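# Run feed, rack two timbers on hooks, stop machine

## Task

Two timber lengths sit side by side in a halted powered roller feed, nearly all the way out, with only their ends still held by the rollers. Pressing the green button starts the feed, and it keeps going until the red button is pressed. The job is done when each timber lies in both hooks of the rack next to the outfeed, neither timber rests on the other, and the feed has been stopped at the end.

## Robot and tools

ROBOTS. Three identical i2rt Big YAM arms: arm1, arm2, arm3. Each has six revolute joints, a two-finger gripper and a wrist camera (armN_cam_wrist). Fixed room cameras are cam_button, cam_end, cam_end2, cam_over and cam_side. The hand reaches roughly 1.0 m from the joint1 axis. Foot (base_link) poses in the scene frame, each foot facing its own +x: arm1 at (-0.142, +0.806, +0.874), quat_wxyz (+0.746, -0.004, -0.004, -0.666); arm2 at (+1.110, -0.719, +0.712), quat (+0.623, -0.004, -0.007, +0.782); arm3 at (-0.225, -0.825, +0.863), quat (+0.745, +0.004, -0.004, +0.667).

FRAMES. One shared scene frame, metres, origin on the floor, +z up. Orientations are quaternions in w, x, y, z order. The "hand" point lies between the finger pads, about 1 cm short of the tips; the fingers extend along the hand's +z and open and close along its y. hand_target is where the hand would be at the joint targets the drive currently holds; under load the hand may sit short of it, and printed positions get less accurate at long reach.

JOINTS (absolute, radians; gripper in metres). joint1_rad -2.879..2.879, yaw about the foot, positive counter-clockwise seen from above, 0 points along the foot's +x. joint2_rad 0..3.141 shoulder, 0 is upper arm pointing back roughly level, increasing lifts it up then forward. joint3_rad 0..3.019 elbow, 0 fully folded, increasing opens. joint4_rad -1.692..1.57 hand pitch, positive tilts fingers up. joint5_rad -1.57..1.57 sideways swing, positive toward the arm's right. joint6_rad -2.094..2.094 roll, positive clockwise viewed from behind the hand. gripper_m 0..0.093, the fingertip gap. "Done" tolerances: 0.045, 0.14, 0.09, 0.055, 0.03, 0.035 rad and 0.003 m.

TOOL move. Arguments: arm1, arm2, arm3 (each optional, one object per arm) and cameras. An arm not named keeps its previous command. Inside an arm's object:
- joints: object of absolute targets keyed by joint name (any subset of the seven above).
- min_time_s: 0.1 to 8 s, the shortest duration for that arm's joint moves; only alongside joints.
- target: seven numbers [x, y, z, qw, qx, qy, qz], an absolute hand pose in the scene frame (metres). The hand travels in a straight line from its current hand_target toward it. When target is given, joints may contain only gripper_m.
- speed: top path speed in m/s, 0.002 to 0.5, default 0.25; only allowed with target. Rotation is capped at twice this value in rad/s.
Example: {"arm2": {"target": [0.5, 0.1, 1.0, 1, 0, 0, 0], "speed": 0.2, "joints": {"gripper_m": 0.06}}}.
All motions in one call begin together; all hand paths in a call finish together, paced by the slowest. A hand path lasts 0.5 to 10 s (stopped after 10 s) and no action exceeds 15 s. Each control step clips the commanded pose to within 100 mm and 20 degrees of the measured hand, then solves damped IK, favouring position. Expect centimetre-level errors, overshoot of speed near full stretch, and wide swings in joint moves. Paths do not avoid obstacles or other arms. cameras: list of names, ["all"], or []; omitted means all for an empty move, none otherwise. A move with no arm parts returns full state, images and the scene number.

TOOL wait: seconds 0 to 10, optional cameras; nothing new is commanded. TOOL zoom_image: camera plus region [x0, y0, x1, y1] in pixels from the top-left, up to 504 by 504, of that camera's latest image (672x504). TOOL finished_scene: scene = current scene number; irreversible, and nothing else may follow it in the same reply.

RESULTS. A "move" line lists each arm given motion with "done" or its worst status. Statuses: off_target (rested away from target, may still push); time_out (joints keep nearby targets and go on pushing; on_its_own lists them; send a joint its reported position to relax it); not_followed, with "joint command not followed" or "pose unreachable" when a self/inter-arm safety check blocked targets (the arm may keep trying them); limit_stop_at_motor_heat. "held at" in on_its_own is a target, not a reading. Arms under "as last shown" were not commanded; their omitted lines are unchanged. The "pictures" line gives image order; images can lag the state slightly. Joint velocities are rad/s (gripper m/s), "within noise" means still. Torques are per joint, biased and noisy, signed toward increasing position; joints 3 and 4 wrap at ±28 N m.

GRIPPER. Gripping a rigid part, gripper_m reads up to 0.005 m under its width (some read up to 0.002 wider); closed on nothing it reads 0.000 to 0.003. Full force (about 50 to 64 N per pad) comes about 0.005 m below the touch reading. To release, command well above the reading.

CAUTIONS. Arms keep pushing on contact and can push hard; sustained pushing, holding loads or long stretches heat motors (MOTOR HOT at 85 °C; at 100 °C the arm drops for 30 to 60 s or more). Never press two robots together or close a gripper on another arm's fingers; the safety check may act too late and does not guard fingers, housings or wrist cameras. Do not drop the timber, release it while moving, slam it, or knock anything out of the work area; a far fall fails the job. Loose items may get brief nudges. A refused call (bad value) cancels later move, wait and finished_scene calls in that reply; an unknown key only invalidates that call. The scene keeps running while you reply, with arms holding their last command.

Each tool is called after ">>>" as a command line: name --argument value for each argument, lists and objects as JSON in quotes; but a table of rows of numbers goes row by row, as --pt "numbers of a row", without its own name.

## Session

>>> move --arm1 '{"target":[-0.06,0.115,0.86,0,1,0,0],"speed":0.4}' --arm3 '{"target":[-0.06,-0.115,0.86,0,1,0,0],"speed":0.4}' --arm2 '{"target":[0.974,-0.389,0.85,0,0.707,-0.707,0],"speed":0.3,"joints":{"gripper_m":0.0}}' --cameras '["all"]'

Scene clock: 3.57 s.
Joint torques (N m): arm1=[0.67 -21.19 13.22 -0.28 -0.09 0.07] | arm2=[-3.19 -9.11 8.24 0.54 -0.05 0.24] | arm3=[-1.08 -18.37 11.84 0.39 -0.07 -0.05]
Heat: arm1: hottest joint2_rad 23 °C; arm2: hottest joint3_rad 23 °C; arm3: hottest joint3_rad 24 °C.
move: arm1 off_target; arm2 done; arm3 off_target
Joint velocities: within noise
arm1.joint_positions: joint1_rad=-0.001 joint2_rad=+2.340 joint3_rad=+1.980 joint4_rad=-1.241 joint5_rad=+0.003 joint6_rad=+1.682 gripper_m=+0.09396
arm1.joint_status: not commanded
arm1.hand: x=-0.0662 y=+0.1263 z=+0.8546 quat_wxyz=(+0.009, -1.000, +0.000, +0.003) (m; scene frame)
arm1.hand_target: x=-0.0601 y=+0.1156 z=+0.8600 quat_wxyz=(+0.000, -1.000, +0.000, +0.000) (m; scene frame)
arm1.hand_status: off_target (0.014 m and 1.1 deg from the pose sent, 0.733 m and 66.6 deg at the start)
arm2.joint_positions: joint1_rad=+0.166 joint2_rad=+1.332 joint3_rad=+0.973 joint4_rad=-1.240 joint5_rad=-0.013 joint6_rad=+0.370 gripper_m=+0.00051
arm2.joint_status: all done
arm2.hand: x=+0.9740 y=-0.3978 z=+0.8446 quat_wxyz=(+0.005, +0.714, -0.700, +0.013) (m; scene frame)
arm2.hand_target: x=+0.9741 y=-0.3891 z=+0.8501 quat_wxyz=(+0.000, +0.707, -0.707, +0.000) (m; scene frame)
arm2.hand_status: done (0.010 m and 2.0 deg from the pose sent, 0.444 m and 78.2 deg at the start)
arm3.joint_positions: joint1_rad=-0.124 joint2_rad=+2.428 joint3_rad=+2.190 joint4_rad=-1.357 joint5_rad=-0.001 joint6_rad=-1.788 gripper_m=+0.09396
arm3.joint_status: not commanded
arm3.hand: x=-0.0574 y=-0.1269 z=+0.8605 quat_wxyz=(+0.005, +1.000, -0.009, -0.003) (m; scene frame)
arm3.hand_target: x=-0.0600 y=-0.1156 z=+0.8601 quat_wxyz=(-0.001, +1.000, +0.000, +0.000) (m; scene frame)
arm3.hand_status: off_target (0.012 m and 1.2 deg from the pose sent, 0.761 m and 78.0 deg at the start)
pictures: arm1_cam_wrist, arm2_cam_wrist, arm3_cam_wrist, cam_button, cam_end, cam_end2, cam_over, cam_side

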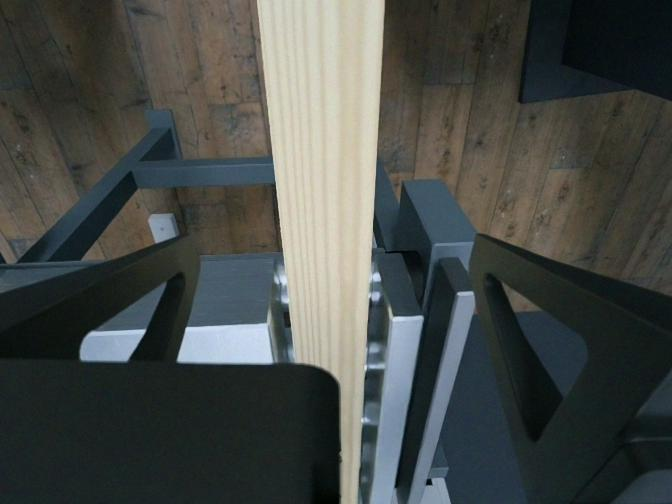

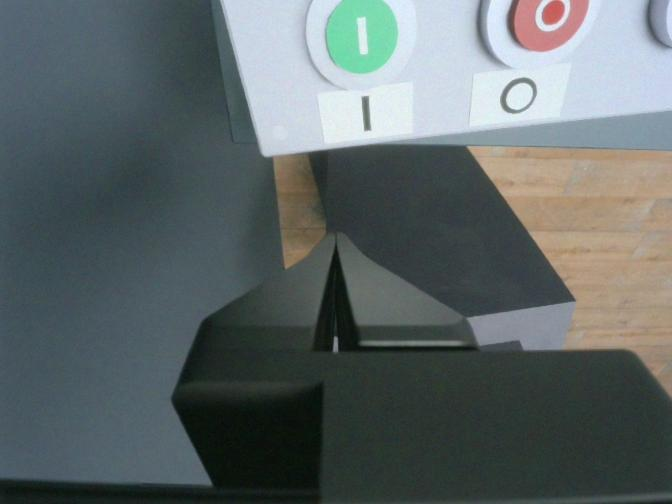

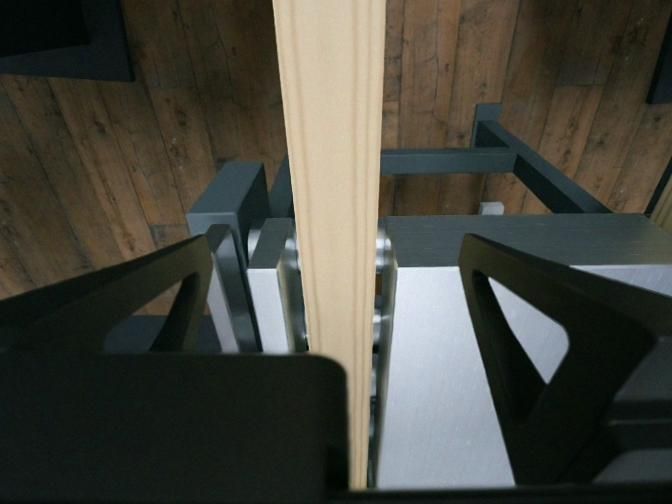

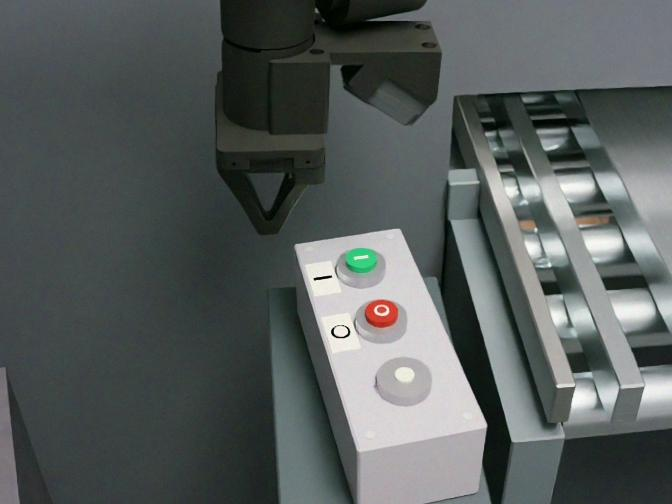

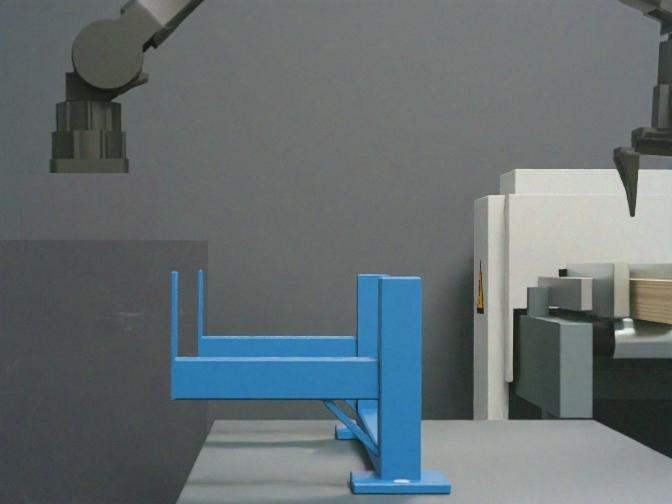

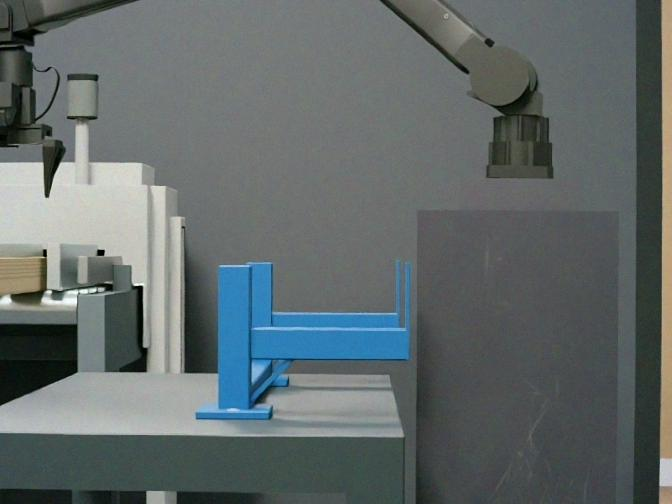

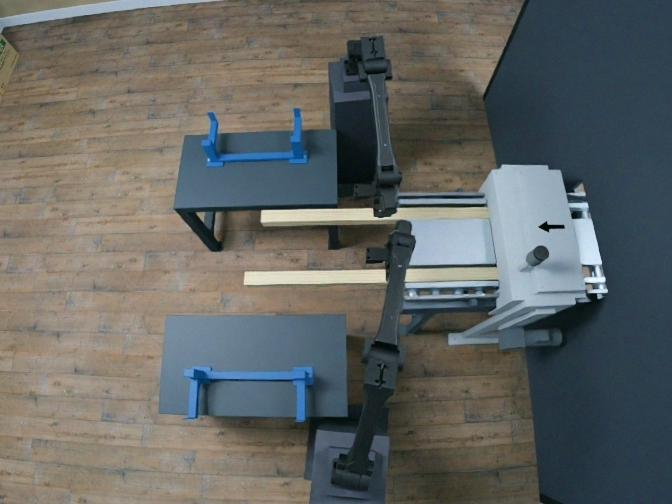

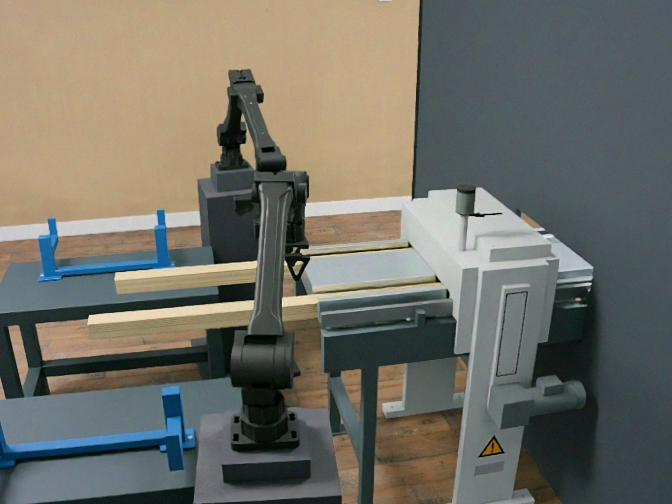

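>>> move --arm1 '{"target":[-0.048,0.112,0.722,0,1,0,0],"speed":0.2}' --arm3 '{"target":[-0.055,-0.118,0.725,0,1,0,0],"speed":0.2}' --arm2 '{"target":[0.979,-0.344,0.835,0,0.707,-0.707,0],"speed":0.2}' --cameras '["arm1_cam_wrist","arm3_cam_wrist","arm2_cam_wrist","cam_button"]'

Scene clock: 31.17 s.
Joint torques (N m): arm1=[0.38 -22.42 11.37 0.47 -0.09 0.06] | arm2=[-3.25 -9.41 11.11 0.44 -0.03 0.02] | arm3=[-1.79 -19.72 9.5 0.75 -0.07 -0.06]
Heat: arm1: hottest joint3_rad 26 °C; arm2: hottest joint3_rad 26 °C; arm3: hottest joint3_rad 27 °C.
move: arm1 off_target; arm2 off_target; arm3 done
Joint velocities: within noise
arm1.joint_positions: joint1_rad=+0.014 joint2_rad=+2.545 joint3_rad=+1.976 joint4_rad=-1.050 joint5_rad=+0.003 joint6_rad=+1.699 gripper_m=+0.09396
arm1.joint_status: not commanded
arm1.hand: x=-0.0563 y=+0.1266 z=+0.7157 quat_wxyz=(+0.018, -1.000, +0.001, +0.004) (m; scene frame)
arm1.hand_target: x=-0.0479 y=+0.1125 z=+0.7224 quat_wxyz=(+0.000, -1.000, +0.000, +0.000) (m; scene frame)
arm1.hand_status: off_target (0.018 m and 2.1 deg from the pose sent, 0.135 m and 1.0 deg at the start)
arm2.joint_positions: joint1_rad=+0.113 joint2_rad=+1.436 joint3_rad=+1.005 joint4_rad=-1.197 joint5_rad=-0.013 joint6_rad=+0.338 gripper_m=+0.00051
arm2.joint_status: not commanded
arm2.hand: x=+0.9841 y=-0.3701 z=+0.8202 quat_wxyz=(+0.011, +0.707, -0.707, +0.026) (m; scene frame)
arm2.hand_target: x=+0.9795 y=-0.3452 z=+0.8356 quat_wxyz=(+0.000, +0.707, -0.707, +0.000) (m; scene frame)
arm2.hand_status: off_target (0.030 m and 3.2 deg from the pose sent, 0.055 m and 2.0 deg at the start)
arm3.joint_positions: joint1_rad=-0.124 joint2_rad=+2.595 joint3_rad=+2.142 joint4_rad=-1.152 joint5_rad=-0.001 joint6_rad=-1.796 gripper_m=+0.09396
arm3.joint_status: not commanded
arm3.hand: x=-0.0578 y=-0.1271 z=+0.7261 quat_wxyz=(+0.010, +1.000, -0.005, -0.004) (m; scene frame)
arm3.hand_target: x=-0.0550 y=-0.1184 z=+0.7250 quat_wxyz=(+0.000, +1.000, +0.000, +0.000) (m; scene frame)
arm3.hand_status: done (0.010 m and 1.3 deg from the pose sent, 0.136 m and 1.2 deg at the start)
pictures: arm1_cam_wrist, arm2_cam_wrist, arm3_cam_wrist, cam_button

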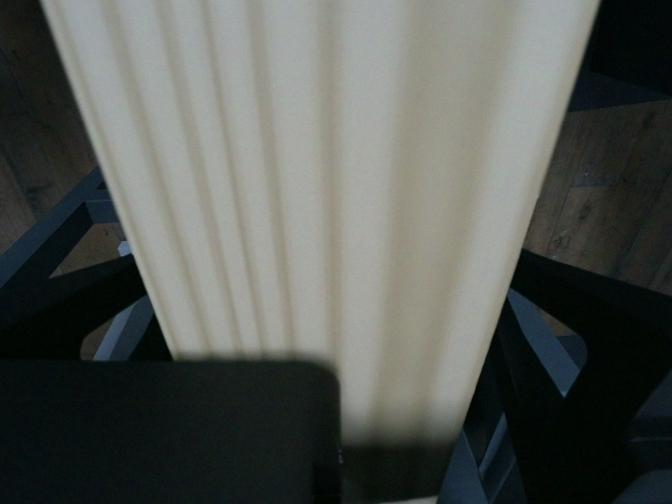

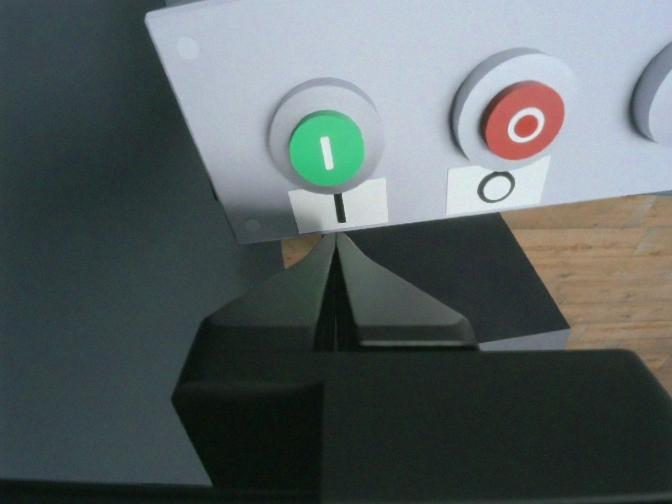

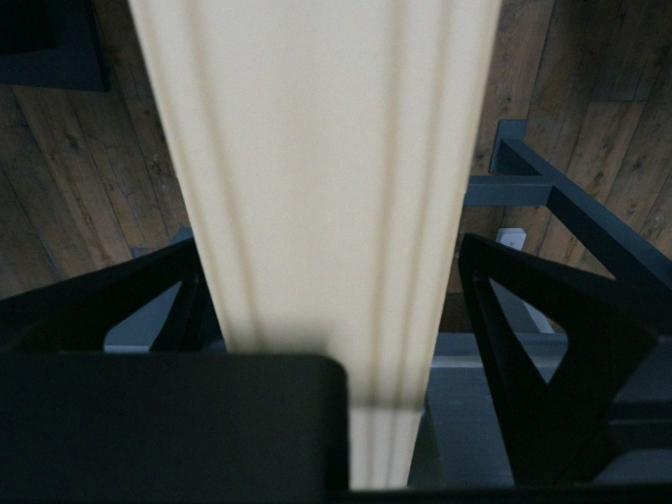

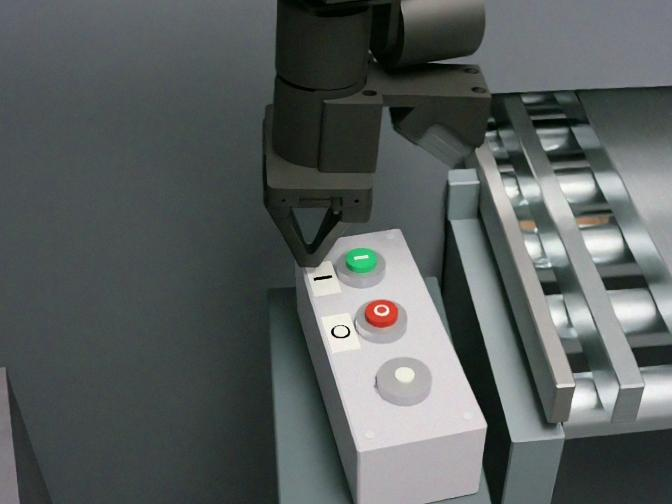

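>>> move --arm1 '{"joints":{"gripper_m":0.035}}' --arm3 '{"joints":{"gripper_m":0.035}}' --arm2 '{"target":[0.978,-0.328,0.85,0,0.707,-0.707,0],"speed":0.15}'

>>> move --arm2 '{"target":[0.978,-0.335,0.84,0,0.707,-0.707,0],"speed":0.1}' --cameras '["arm2_cam_wrist","arm1_cam_wrist","arm3_cam_wrist"]'

Scene clock: 47.50 s.
Joint torques (N m): arm1=[1.08 -22.42 11.29 0.18 -0.17 0.23] | arm2=[-3.25 -10.23 11.33 -0.31 -0.03 0.02] | arm3=[-1.73 -19.72 9.51 0.85 -0.13 -0.02]
Heat: arm1: hottest joint2_rad 26 °C; arm2: hottest joint3_rad 27 °C; arm3: hottest joint3_rad 31 °C.
move: arm1 off_target; arm2 off_target; arm3 off_target
Joint velocities: within noise
arm1.joint_positions: joint1_rad=+0.014 joint2_rad=+2.545 joint3_rad=+1.976 joint4_rad=-1.043 joint5_rad=+0.005 joint6_rad=+1.680 gripper_m=+0.04845
arm1.joint_status: gripper_m off_target (ended at +0.04847, target +0.03500)
arm1.hand: x=-0.0565 y=+0.1248 z=+0.7156 quat_wxyz=(+0.014, -1.000, -0.009, +0.004) (m; scene frame)
arm1.hand_target: x=-0.0479 y=+0.1126 z=+0.7224 quat_wxyz=(+0.000, -1.000, +0.000, +0.000) (m; scene frame)
arm1.hand_status: not commanded
arm2.joint_positions: joint1_rad=+0.103 joint2_rad=+1.463 joint3_rad=+1.073 joint4_rad=-1.218 joint5_rad=-0.013 joint6_rad=+0.327 gripper_m=+0.00051
arm2.joint_status: not commanded
arm2.hand: x=+0.9805 y=-0.3483 z=+0.8339 quat_wxyz=(+0.007, +0.707, -0.707, +0.016) (m; scene frame)
arm2.hand_target: x=+0.9783 y=-0.3289 z=+0.8502 quat_wxyz=(+0.000, +0.707, -0.707, +0.000) (m; scene frame)
arm2.hand_status: off_target (0.026 m and 2.0 deg from the pose sent, 0.052 m and 3.2 deg at the start)
arm3.joint_positions: joint1_rad=-0.124 joint2_rad=+2.595 joint3_rad=+2.142 joint4_rad=-1.152 joint5_rad=+0.001 joint6_rad=-1.801 gripper_m=+0.05100
arm3.joint_status: gripper_m off_target (ended at +0.05102, target +0.03500)
arm3.hand: x=-0.0575 y=-0.1273 z=+0.7261 quat_wxyz=(+0.010, +1.000, -0.003, -0.003) (m; scene frame)
arm3.hand_target: x=-0.0550 y=-0.1184 z=+0.7250 quat_wxyz=(+0.000, +1.000, +0.000, +0.000) (m; scene frame)
arm3.hand_status: not commanded
pictures: none

Scene clock: 48.47 s.
Joint torques (N m): arm1=[1.2 -22.42 11.3 0.16 -0.18 0.24] | arm2=[-2.84 -10.52 8.88 0.53 -0.05 0.08] | arm3=[-1.79 -19.72 9.52 0.84 -0.13 -0.02]
Heat: arm1: hottest joint2_rad 26 °C; arm2: hottest joint3_rad 27 °C; arm3: hottest joint3_rad 31 °C.
move: arm2 off_target
Joint velocities: within noise
arm1, arm3: as last shown
arm2.joint_positions: joint1_rad=+0.103 joint2_rad=+1.463 joint3_rad=+1.073 joint4_rad=-1.213 joint5_rad=-0.013 joint6_rad=+0.327 gripper_m=+0.00051
arm2.joint_status: not commanded
arm2.hand: x=+0.9801 y=-0.3472 z=+0.8338 quat_wxyz=(+0.006, +0.707, -0.707, +0.014) (m; scene frame)
arm2.hand_target: x=+0.9780 y=-0.3352 z=+0.8403 quat_wxyz=(+0.000, +0.707, -0.707, +0.000) (m; scene frame)
arm2.hand_status: off_target (0.014 m and 1.8 deg from the pose sent, 0.015 m and 2.1 deg at the start)
pictures: arm1_cam_wrist, arm2_cam_wrist, arm3_cam_wrist

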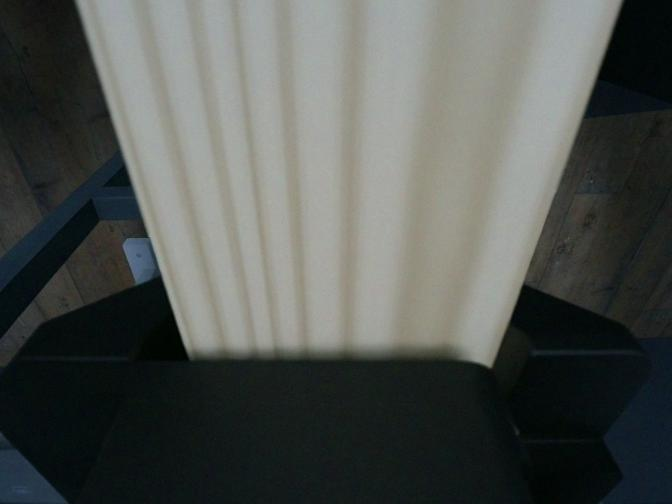

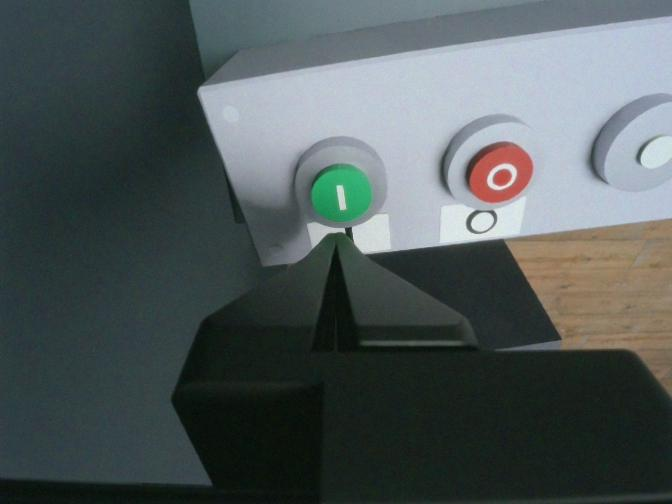

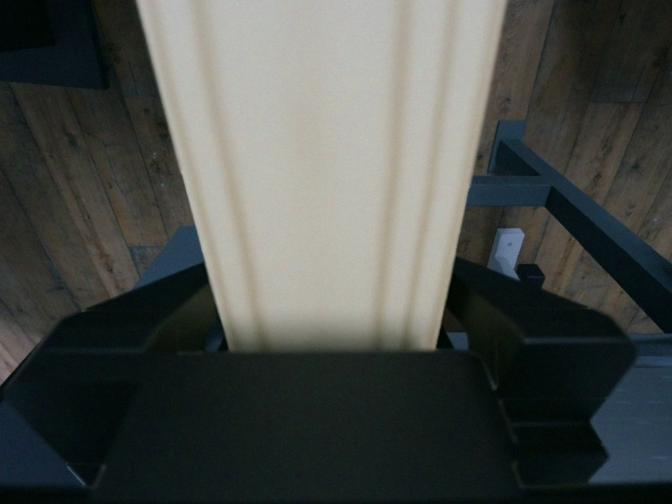

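>>> move --arm2 '{"target":[0.978,-0.335,0.793,0,0.707,-0.707,0],"speed":0.1}'

>>> move --arm2 '{"target":[0.978,-0.335,0.86,0,0.707,-0.707,0],"speed":0.1}' --arm1 '{"target":[-0.17,0.112,0.745,0,1,0,0],"speed":0.1}' --arm3 '{"target":[-0.18,-0.118,0.75,0,1,0,0],"speed":0.1}' --cameras '["cam_over","cam_button"]'

>>> move --arm2 '{"target":[1.042,-0.322,0.845,0,0.707,-0.707,0],"speed":0.15}' --arm1 '{"target":[-0.25,0.112,0.80,0,1,0,0],"speed":0.1}' --arm3 '{"target":[-0.26,-0.118,0.81,0,1,0,0],"speed":0.1}' --cameras '["cam_over","arm2_cam_wrist","cam_side"]'

Scene clock: 73.73 s.
Joint torques (N m): arm1=[4.42 -22.3 11.29 0.18 -0.28 0.54] | arm2=[-2.73 -8.53 5.03 1.52 -0.02 0.1] | arm3=[-5.3 -20.19 9.48 0.73 0.27 -0.44]
Heat: arm1: hottest joint2_rad 28 °C; arm2: hottest joint3_rad 28 °C; arm3: hottest joint3_rad 34 °C.
move: arm2 off_target
Joint velocities: within noise
arm1.joint_positions: joint1_rad=-0.022 joint2_rad=+2.545 joint3_rad=+1.976 joint4_rad=-1.043 joint5_rad=+0.008 joint6_rad=+1.645 gripper_m=+0.04836
arm1.joint_status: not commanded
arm1.hand: x=-0.0811 y=+0.1222 z=+0.7154 quat_wxyz=(+0.014, -1.000, -0.009, +0.005) (m; scene frame)
arm1.hand_target: x=-0.0480 y=+0.1125 z=+0.7225 quat_wxyz=(+0.000, -1.000, +0.000, +0.000) (m; scene frame)
arm1.hand_status: not commanded
arm2.joint_positions: joint1_rad=+0.103 joint2_rad=+1.484 joint3_rad=+1.049 joint4_rad=-1.111 joint5_rad=-0.014 joint6_rad=+0.327 gripper_m=+0.00051
arm2.joint_status: not commanded
arm2.hand: x=+0.9753 y=-0.3328 z=+0.8171 quat_wxyz=(-0.006, +0.707, -0.707, -0.011) (m; scene frame)
arm2.hand_target: x=+0.9783 y=-0.3362 z=+0.7940 quat_wxyz=(+0.000, +0.707, -0.707, +0.000) (m; scene frame)
arm2.hand_status: off_target (0.024 m and 1.5 deg from the pose sent, 0.043 m and 1.8 deg at the start)
arm3.joint_positions: joint1_rad=-0.082 joint2_rad=+2.601 joint3_rad=+2.142 joint4_rad=-1.149 joint5_rad=-0.010 joint6_rad=-1.759 gripper_m=+0.05090
arm3.joint_status: not commanded
arm3.hand: x=-0.0890 y=-0.1214 z=+0.7216 quat_wxyz=(+0.011, +1.000, -0.002, -0.008) (m; scene frame)
arm3.hand_target: x=-0.0550 y=-0.1183 z=+0.7251 quat_wxyz=(+0.000, +1.000, +0.000, +0.000) (m; scene frame)
arm3.hand_status: not commanded
pictures: none

Scene clock: 75.77 s.
Joint torques (N m): arm1=[1.32 -26.17 10.15 -0.55 0.52 -0.01] | arm2=[-2.84 -11.87 11.23 -0.32 0 0.08] | arm3=[-2.55 -27.87 8.57 -0.09 -0.55 0.43]
Heat: arm1: hottest joint2_rad 28 °C; arm2: hottest joint3_rad 28 °C; arm3: hottest joint3_rad 34 °C.
move: arm1 off_target; arm2 off_target; arm3 off_target
Joint velocities: within noise
arm1.joint_positions: joint1_rad=-0.162 joint2_rad=+2.546 joint3_rad=+1.946 joint4_rad=-1.041 joint5_rad=-0.012 joint6_rad=+1.534 gripper_m=+0.04809
arm1.joint_status: not commanded
arm1.hand: x=-0.1729 y=+0.1338 z=+0.7051 quat_wxyz=(+0.029, -1.000, +0.006, -0.008) (m; scene frame)
arm1.hand_target: x=-0.1697 y=+0.1130 z=+0.7448 quat_wxyz=(+0.000, -1.000, +0.000, +0.000) (m; scene frame)
arm1.hand_status: off_target (0.046 m and 3.5 deg from the pose sent, 0.094 m and 2.0 deg at the start)
arm2.joint_positions: joint1_rad=+0.103 joint2_rad=+1.461 joint3_rad=+1.074 joint4_rad=-1.244 joint5_rad=-0.014 joint6_rad=+0.327 gripper_m=+0.00051
arm2.joint_status: not commanded
arm2.hand: x=+0.9824 y=-0.3544 z=+0.8351 quat_wxyz=(+0.013, +0.707, -0.707, +0.027) (m; scene frame)
arm2.hand_target: x=+0.9784 y=-0.3362 z=+0.8600 quat_wxyz=(+0.000, +0.707, -0.707, +0.000) (m; scene frame)
arm2.hand_status: off_target (0.032 m and 3.4 deg from the pose sent, 0.043 m and 1.5 deg at the start)
arm3.joint_positions: joint1_rad=+0.056 joint2_rad=+2.615 joint3_rad=+2.008 joint4_rad=-1.095 joint5_rad=+0.009 joint6_rad=-1.674 gripper_m=+0.05081
arm3.joint_status: not commanded
arm3.hand: x=-0.1864 y=-0.1590 z=+0.6693 quat_wxyz=(+0.060, +0.998, +0.025, +0.000) (m; scene frame)
arm3.hand_target: x=-0.1800 y=-0.1214 z=+0.7481 quat_wxyz=(+0.000, +1.000, +0.001, -0.001) (m; scene frame)
arm3.hand_status: off_target (0.091 m and 7.4 deg from the pose sent, 0.095 m and 1.6 deg at the start)
pictures: cam_button, cam_over

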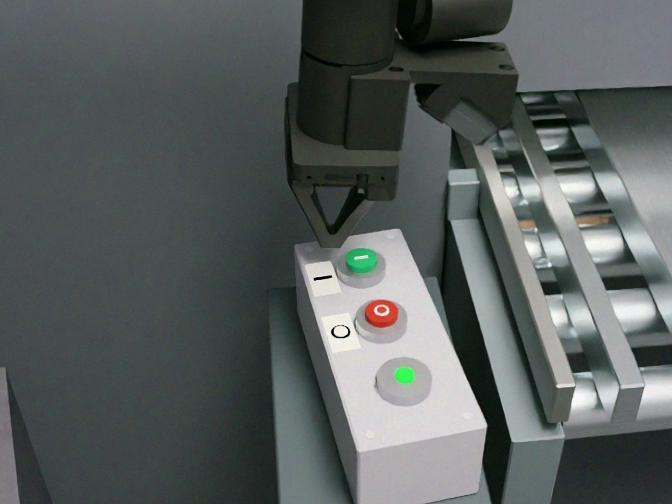

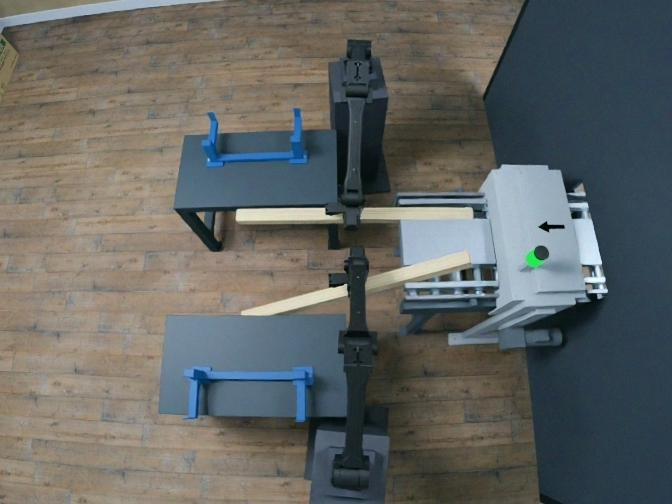

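Scene clock: 77.83 s.
Joint torques (N m): arm1=[-1.49 -30.27 12.7 -2.37 0.16 -0.54] | arm2=[-3.02 -11.05 8.88 0.51 0 0.03] | arm3=[-1.44 -27.99 9.65 -0.47 -0.54 0.04]
Heat: arm1: hottest joint2_rad 29 °C; arm2: hottest joint3_rad 28 °C; arm3: hottest joint3_rad 34 °C.
move: arm1 off_target; arm2 off_target; arm3 off_target
Joint velocities: within noise
arm1.joint_positions: joint1_rad=-0.244 joint2_rad=+2.539 joint3_rad=+1.946 joint4_rad=-1.091 joint5_rad=+0.004 joint6_rad=+1.481 gripper_m=+0.04808
arm1.joint_status: not commanded
arm1.hand: x=-0.2294 y=+0.1492 z=+0.7106 quat_wxyz=(+0.051, -0.998, +0.021, -0.005) (m; scene frame)
arm1.hand_target: x=-0.2494 y=+0.1160 z=+0.7971 quat_wxyz=(-0.001, -1.000, +0.001, +0.003) (m; scene frame)
arm1.hand_status: off_target (0.099 m and 6.3 deg from the pose sent, 0.124 m and 3.5 deg at the start; pose on its path clipped on 13 of 62 steps)
arm2.joint_positions: joint1_rad=-0.055 joint2_rad=+1.461 joint3_rad=+1.074 joint4_rad=-1.226 joint5_rad=-0.014 joint6_rad=+0.171 gripper_m=+0.00051
arm2.joint_status: not commanded
arm2.hand: x=+1.0405 y=-0.3346 z=+0.8358 quat_wxyz=(+0.011, +0.707, -0.707, +0.016) (m; scene frame)
arm2.hand_target: x=+1.0420 y=-0.3223 z=+0.8451 quat_wxyz=(+0.000, +0.707, -0.707, +0.000) (m; scene frame)
arm2.hand_status: off_target (0.016 m and 2.2 deg from the pose sent, 0.069 m and 3.4 deg at the start)
arm3.joint_positions: joint1_rad=+0.155 joint2_rad=+2.534 joint3_rad=+1.930 joint4_rad=-1.110 joint5_rad=+0.009 joint6_rad=-1.524 gripper_m=+0.05080
arm3.joint_status: not commanded
arm3.hand: x=-0.2515 y=-0.1729 z=+0.6995 quat_wxyz=(+0.065, +0.998, -0.001, +0.008) (m; scene frame)
arm3.hand_target: x=-0.2581 y=-0.1331 z=+0.7866 quat_wxyz=(+0.000, +1.000, +0.000, +0.000) (m; scene frame)
arm3.hand_status: off_target (0.124 m and 7.5 deg from the pose sent, 0.164 m and 7.4 deg at the start; pose on its path clipped on 55 of 62 steps)
pictures: arm2_cam_wrist, cam_over, cam_side

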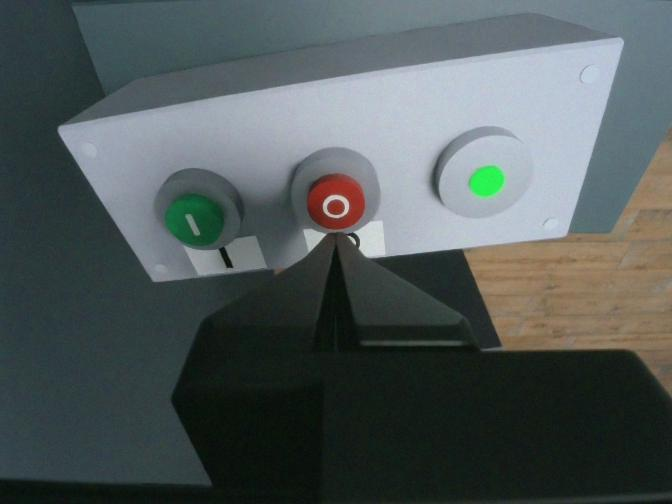

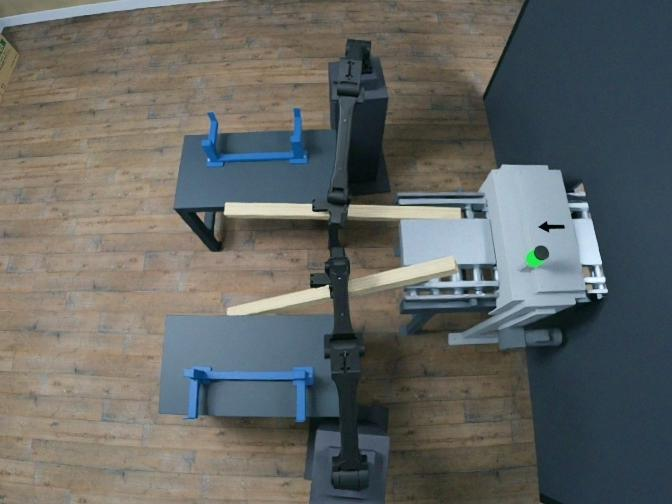

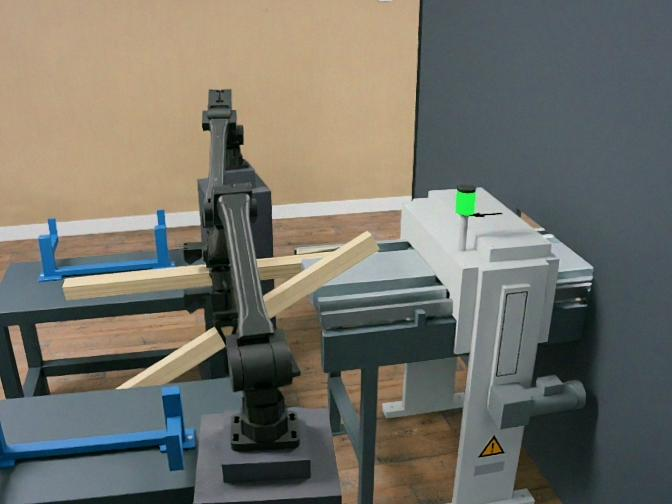

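>>> move --arm2 '{"target":[1.041,-0.333,0.793,0,0.707,-0.707,0],"speed":0.1}' --arm3 '{"target":[-0.26,-0.17,0.79,0,0.9962,0,-0.0872],"speed":0.1}'

>>> move --arm2 '{"target":[1.041,-0.36,0.9,0,0.707,-0.707,0],"speed":0.2}' --arm1 '{"target":[-0.32,0.112,0.81,0,1,0,0],"speed":0.1}' --arm3 '{"target":[-0.27,-0.2,0.82,0,0.9914,0,-0.1305],"speed":0.1}' --cameras '["cam_over","cam_side","cam_button","cam_end2","arm3_cam_wrist"]'

Scene clock: 110.23 s.
Joint torques (N m): arm1=[-1.55 -30.45 12.81 -2.36 0.16 -0.54] | arm2=[-2.43 -7.94 5.01 1.39 -0.02 0.12] | arm3=[-1.9 -26.34 8.27 0.13 -1.15 -0.31]
Heat: arm1: hottest joint2_rad 35 °C; arm2: hottest joint3_rad 30 °C; arm3: hottest joint3_rad 36 °C.
move: arm2 off_target; arm3 off_target
Joint velocities: within noise
arm1: as last shown
arm2.joint_positions: joint1_rad=-0.055 joint2_rad=+1.453 joint3_rad=+1.011 joint4_rad=-1.103 joint5_rad=-0.014 joint6_rad=+0.171 gripper_m=+0.00051
arm2.joint_status: not commanded
arm2.hand: x=+1.0398 y=-0.3290 z=+0.8170 quat_wxyz=(-0.009, +0.707, -0.707, -0.012) (m; scene frame)
arm2.hand_target: x=+1.0411 y=-0.3341 z=+0.7941 quat_wxyz=(+0.000, +0.707, -0.707, +0.000) (m; scene frame)
arm2.hand_status: off_target (0.024 m and 1.7 deg from the pose sent, 0.043 m and 2.2 deg at the start)
arm3.joint_positions: joint1_rad=+0.121 joint2_rad=+2.420 joint3_rad=+1.736 joint4_rad=-1.026 joint5_rad=-0.148 joint6_rad=-1.531 gripper_m=+0.05080
arm3.joint_status: not commanded
arm3.hand: x=-0.2564 y=-0.2106 z=+0.7149 quat_wxyz=(+0.065, +0.995, -0.019, -0.072) (m; scene frame)
arm3.hand_target: x=-0.2598 y=-0.1736 z=+0.7885 quat_wxyz=(+0.000, +0.996, +0.001, -0.086) (m; scene frame)
arm3.hand_status: off_target (0.085 m and 8.0 deg from the pose sent, 0.091 m and 13.2 deg at the start)
pictures: none

Scene clock: 112.37 s.
Joint torques (N m): arm1=[-0.03 -28.98 15.68 -1.77 0.11 -0.54] | arm2=[-1.85 -9.41 11.59 -0.31 -0.04 0.2] | arm3=[-1.9 -24.64 8.14 -0.09 -1.28 -0.5]
Heat: arm1: hottest joint2_rad 35 °C; arm2: hottest joint3_rad 30 °C; arm3: hottest joint2_rad 35 °C.
move: arm1 off_target; arm2 off_target; arm3 off_target
Joint velocities: within noise
arm1.joint_positions: joint1_rad=-0.357 joint2_rad=+2.537 joint3_rad=+1.990 joint4_rad=-1.164 joint5_rad=+0.007 joint6_rad=+1.386 gripper_m=+0.04808
arm1.joint_status: not commanded
arm1.hand: x=-0.3035 y=+0.1608 z=+0.7273 quat_wxyz=(+0.063, -0.998, +0.029, -0.012) (m; scene frame)
arm1.hand_target: x=-0.3186 y=+0.1181 z=+0.8102 quat_wxyz=(-0.001, -1.000, +0.001, +0.003) (m; scene frame)
arm1.hand_status: off_target (0.097 m and 8.0 deg from the pose sent, 0.140 m and 6.3 deg at the start; pose on its path clipped on 47 of 64 steps)
arm2.joint_positions: joint1_rad=-0.055 joint2_rad=+1.322 joint3_rad=+1.051 joint4_rad=-1.354 joint5_rad=-0.014 joint6_rad=+0.171 gripper_m=+0.00051
arm2.joint_status: not commanded
arm2.hand: x=+1.0470 y=-0.3763 z=+0.8776 quat_wxyz=(+0.014, +0.706, -0.707, +0.021) (m; scene frame)
arm2.hand_target: x=+1.0412 y=-0.3611 z=+0.8998 quat_wxyz=(+0.000, +0.707, -0.707, +0.000) (m; scene frame)
arm2.hand_status: off_target (0.028 m and 2.9 deg from the pose sent, 0.089 m and 1.7 deg at the start)
arm3.joint_positions: joint1_rad=+0.113 joint2_rad=+2.305 joint3_rad=+1.621 joint4_rad=-1.005 joint5_rad=-0.231 joint6_rad=-1.519 gripper_m=+0.05078
arm3.joint_status: not commanded
arm3.hand: x=-0.2658 y=-0.2302 z=+0.7530 quat_wxyz=(+0.056, +0.992, -0.031, -0.113) (m; scene frame)
arm3.hand_target: x=-0.2697 y=-0.2025 z=+0.8182 quat_wxyz=(+0.000, +0.992, +0.000, -0.129) (m; scene frame)
arm3.hand_status: off_target (0.074 m and 7.5 deg from the pose sent, 0.106 m and 10.3 deg at the start)
pictures: arm3_cam_wrist, cam_button, cam_end2, cam_over, cam_side

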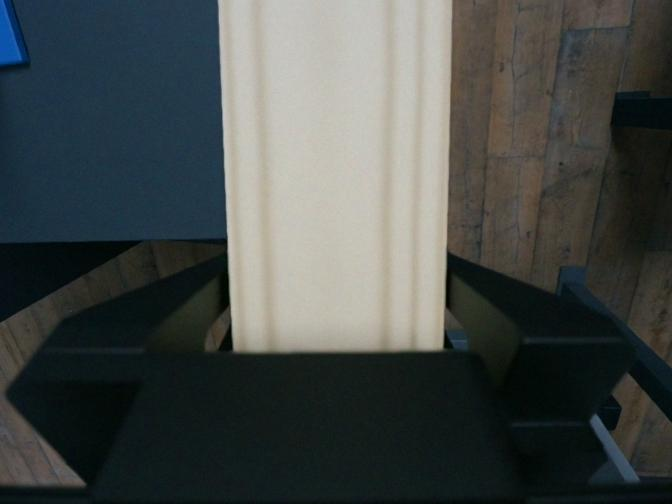

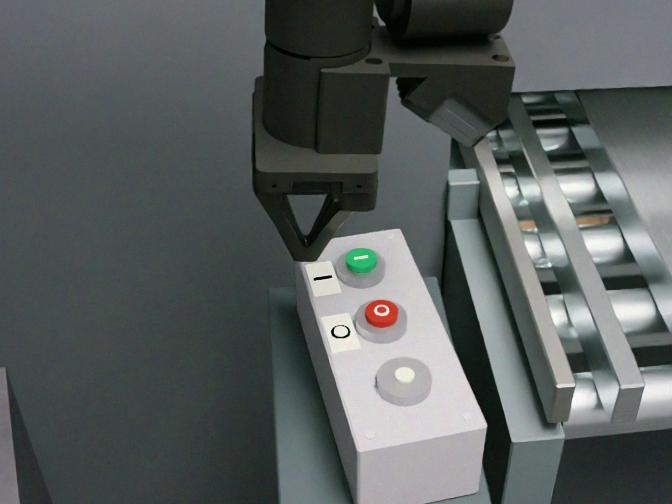

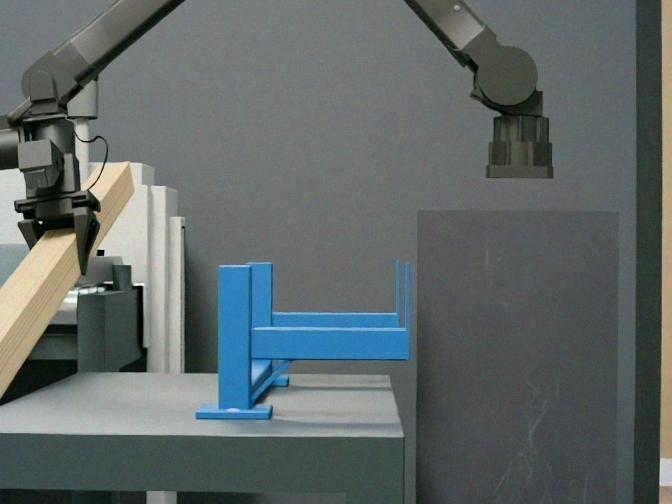

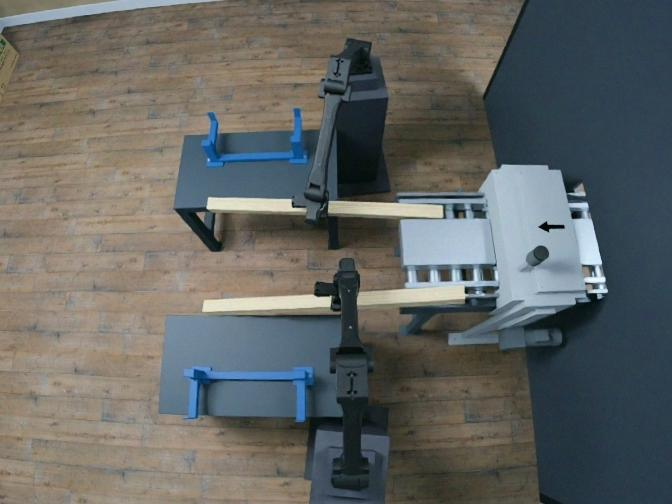

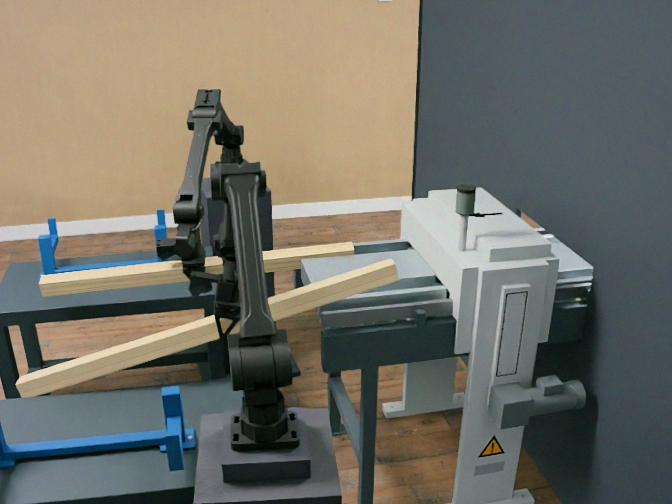

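>>> move --arm1 '{"target":[-0.42,0.13,0.95,-0.05,-0.9987,0,0],"speed":0.12}' --arm3 '{"target":[-0.38,-0.25,0.97,0.04,0.9763,0,-0.2164],"speed":0.12}' --cameras '["cam_over","cam_side"]'

>>> move --arm1 '{"target":[-0.5,0.3,0.97,-0.05,-0.9987,0,0],"speed":0.12}' --arm3 '{"target":[-0.48,-0.30,1.0,0.04,0.9763,0,-0.2164],"speed":0.12}' --cameras '["cam_over","cam_side","cam_end","cam_end2"]'

Scene clock: 139.47 s.
Joint torques (N m): arm1=[-0.15 -29.86 13.04 -0.72 -0.18 0] | arm2=[-1.79 -9.41 11.59 -0.31 -0.04 0.21] | arm3=[-1.79 -22.77 12.22 -0.46 -1.56 -0.02]
Heat: arm1: hottest joint2_rad 37 °C; arm2: hottest joint3_rad 32 °C; arm3: hottest joint2_rad 39 °C.
move: arm1 off_target; arm3 off_target
Joint velocities: within noise
arm1.joint_positions: joint1_rad=-0.498 joint2_rad=+2.371 joint3_rad=+1.828 joint4_rad=-1.090 joint5_rad=-0.026 joint6_rad=+1.187 gripper_m=+0.04807
arm1.joint_status: not commanded
arm1.hand: x=-0.3828 y=+0.1988 z=+0.7816 quat_wxyz=(+0.018, -1.000, +0.000, -0.024) (m; scene frame)
arm1.hand_target: x=-0.4009 y=+0.1668 z=+0.8707 quat_wxyz=(-0.050, -0.999, +0.000, +0.001) (m; scene frame)
arm1.hand_status: off_target (0.186 m and 8.2 deg from the pose sent, 0.253 m and 13.4 deg at the start; pose on its path clipped on 76 of 78 steps)
arm2: as last shown
arm3.joint_positions: joint1_rad=+0.247 joint2_rad=+2.064 joint3_rad=+1.579 joint4_rad=-1.258 joint5_rad=-0.412 joint6_rad=-1.437 gripper_m=+0.05078
arm3.joint_status: not commanded
arm3.hand: x=-0.3693 y=-0.2811 z=+0.8930 quat_wxyz=(+0.105, +0.976, -0.015, -0.190) (m; scene frame)
arm3.hand_target: x=-0.3789 y=-0.2555 z=+0.9690 quat_wxyz=(+0.040, +0.976, +0.001, -0.216) (m; scene frame)
arm3.hand_status: off_target (0.084 m and 8.2 deg from the pose sent, 0.246 m and 12.6 deg at the start; pose on its path clipped on 23 of 78 steps)
pictures: cam_over, cam_side

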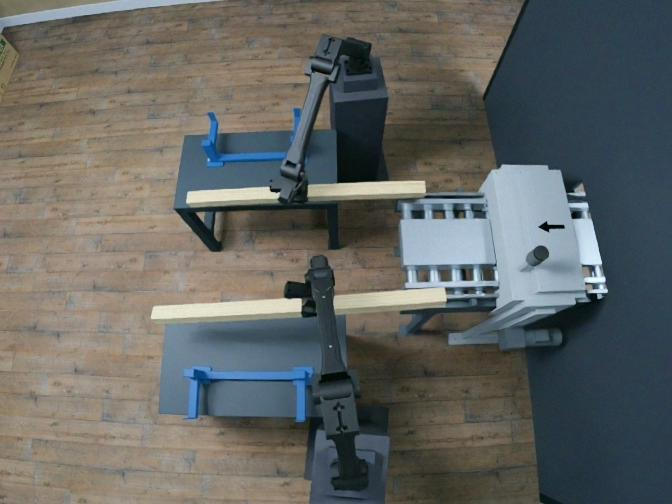

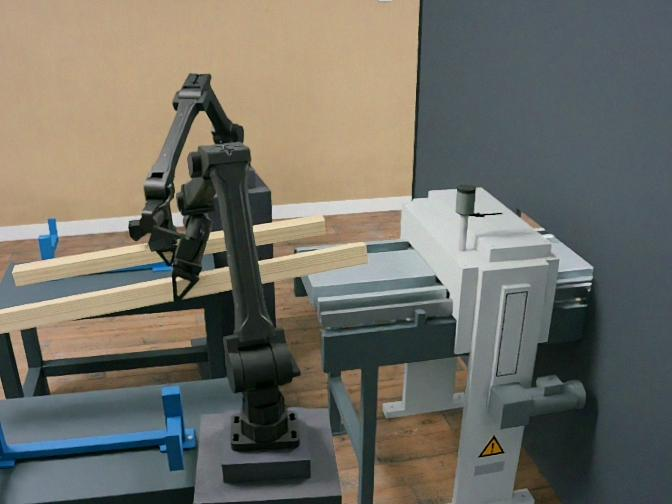

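Scene clock: 142.03 s.
Joint torques (N m): arm1=[1.26 -25.88 12.85 -0.53 -0.19 -0.06] | arm2=[-1.85 -9.41 11.6 -0.31 -0.04 0.2] | arm3=[-1.9 -22.48 10.51 0.68 -1.5 -0.02]
Heat: arm1: hottest joint2_rad 37 °C; arm2: hottest joint3_rad 33 °C; arm3: hottest joint2_rad 39 °C.
move: arm1 off_target; arm3 off_target
Joint velocities: within noise
arm1.joint_positions: joint1_rad=-0.743 joint2_rad=+2.074 joint3_rad=+1.636 joint4_rad=-1.180 joint5_rad=-0.046 joint6_rad=+0.950 gripper_m=+0.04807
arm1.joint_status: not commanded
arm1.hand: x=-0.4881 y=+0.3192 z=+0.8989 quat_wxyz=(+0.000, -0.999, +0.005, -0.033) (m; scene frame)
arm1.hand_target: x=-0.4981 y=+0.3028 z=+0.9684 quat_wxyz=(-0.050, -0.999, +0.000, +0.000) (m; scene frame)
arm1.hand_status: off_target (0.075 m and 6.9 deg from the pose sent, 0.244 m and 8.2 deg at the start; pose on its path clipped on 43 of 77 steps)
arm2: as last shown
arm3.joint_positions: joint1_rad=+0.435 joint2_rad=+1.969 joint3_rad=+1.534 joint4_rad=-1.227 joint5_rad=-0.412 joint6_rad=-1.230 gripper_m=+0.05078
arm3.joint_status: not commanded
arm3.hand: x=-0.4676 y=-0.3200 z=+0.9290 quat_wxyz=(+0.102, +0.979, -0.016, -0.178) (m; scene frame)
arm3.hand_target: x=-0.4786 y=-0.3039 z=+0.9988 quat_wxyz=(+0.040, +0.976, +0.001, -0.216) (m; scene frame)
arm3.hand_status: off_target (0.075 m and 8.5 deg from the pose sent, 0.155 m and 8.2 deg at the start)
pictures: cam_end, cam_end2, cam_over, cam_side

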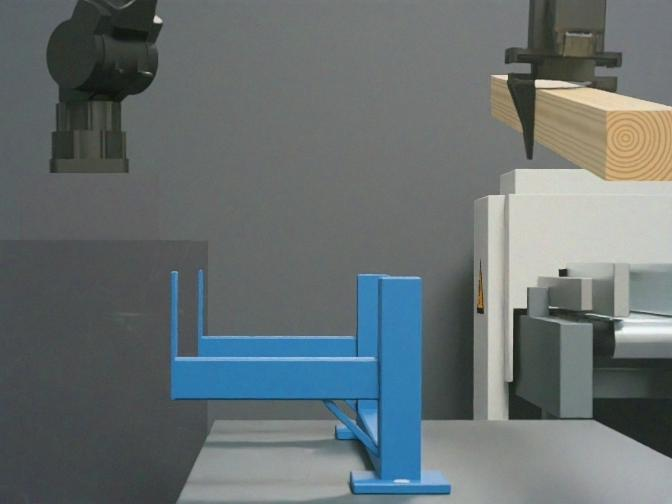

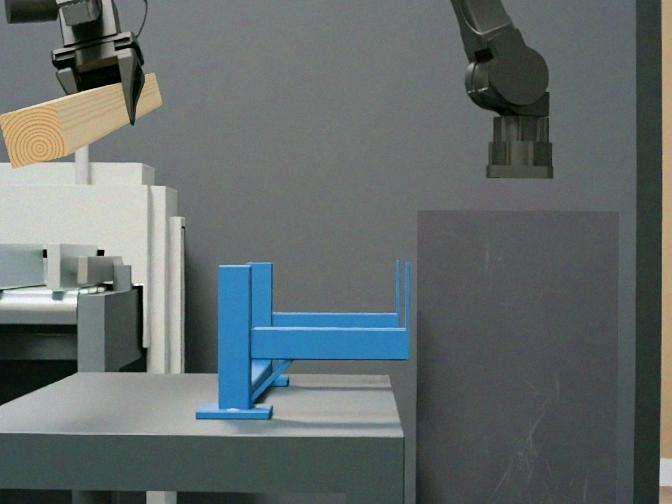

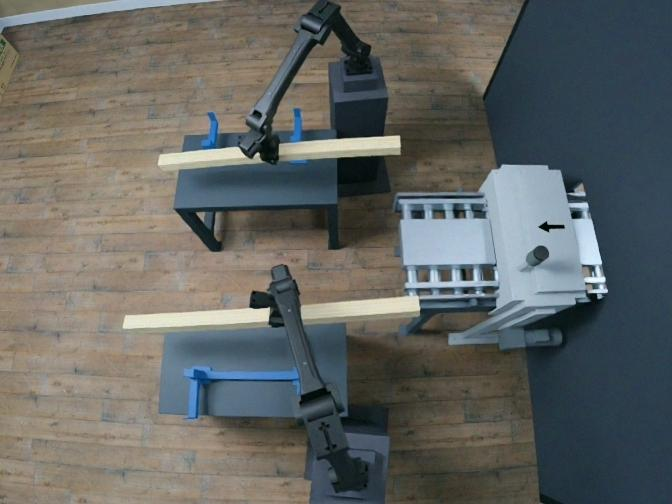

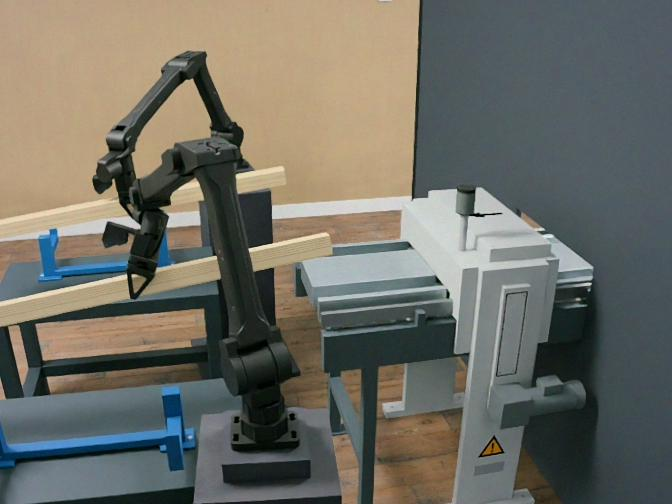

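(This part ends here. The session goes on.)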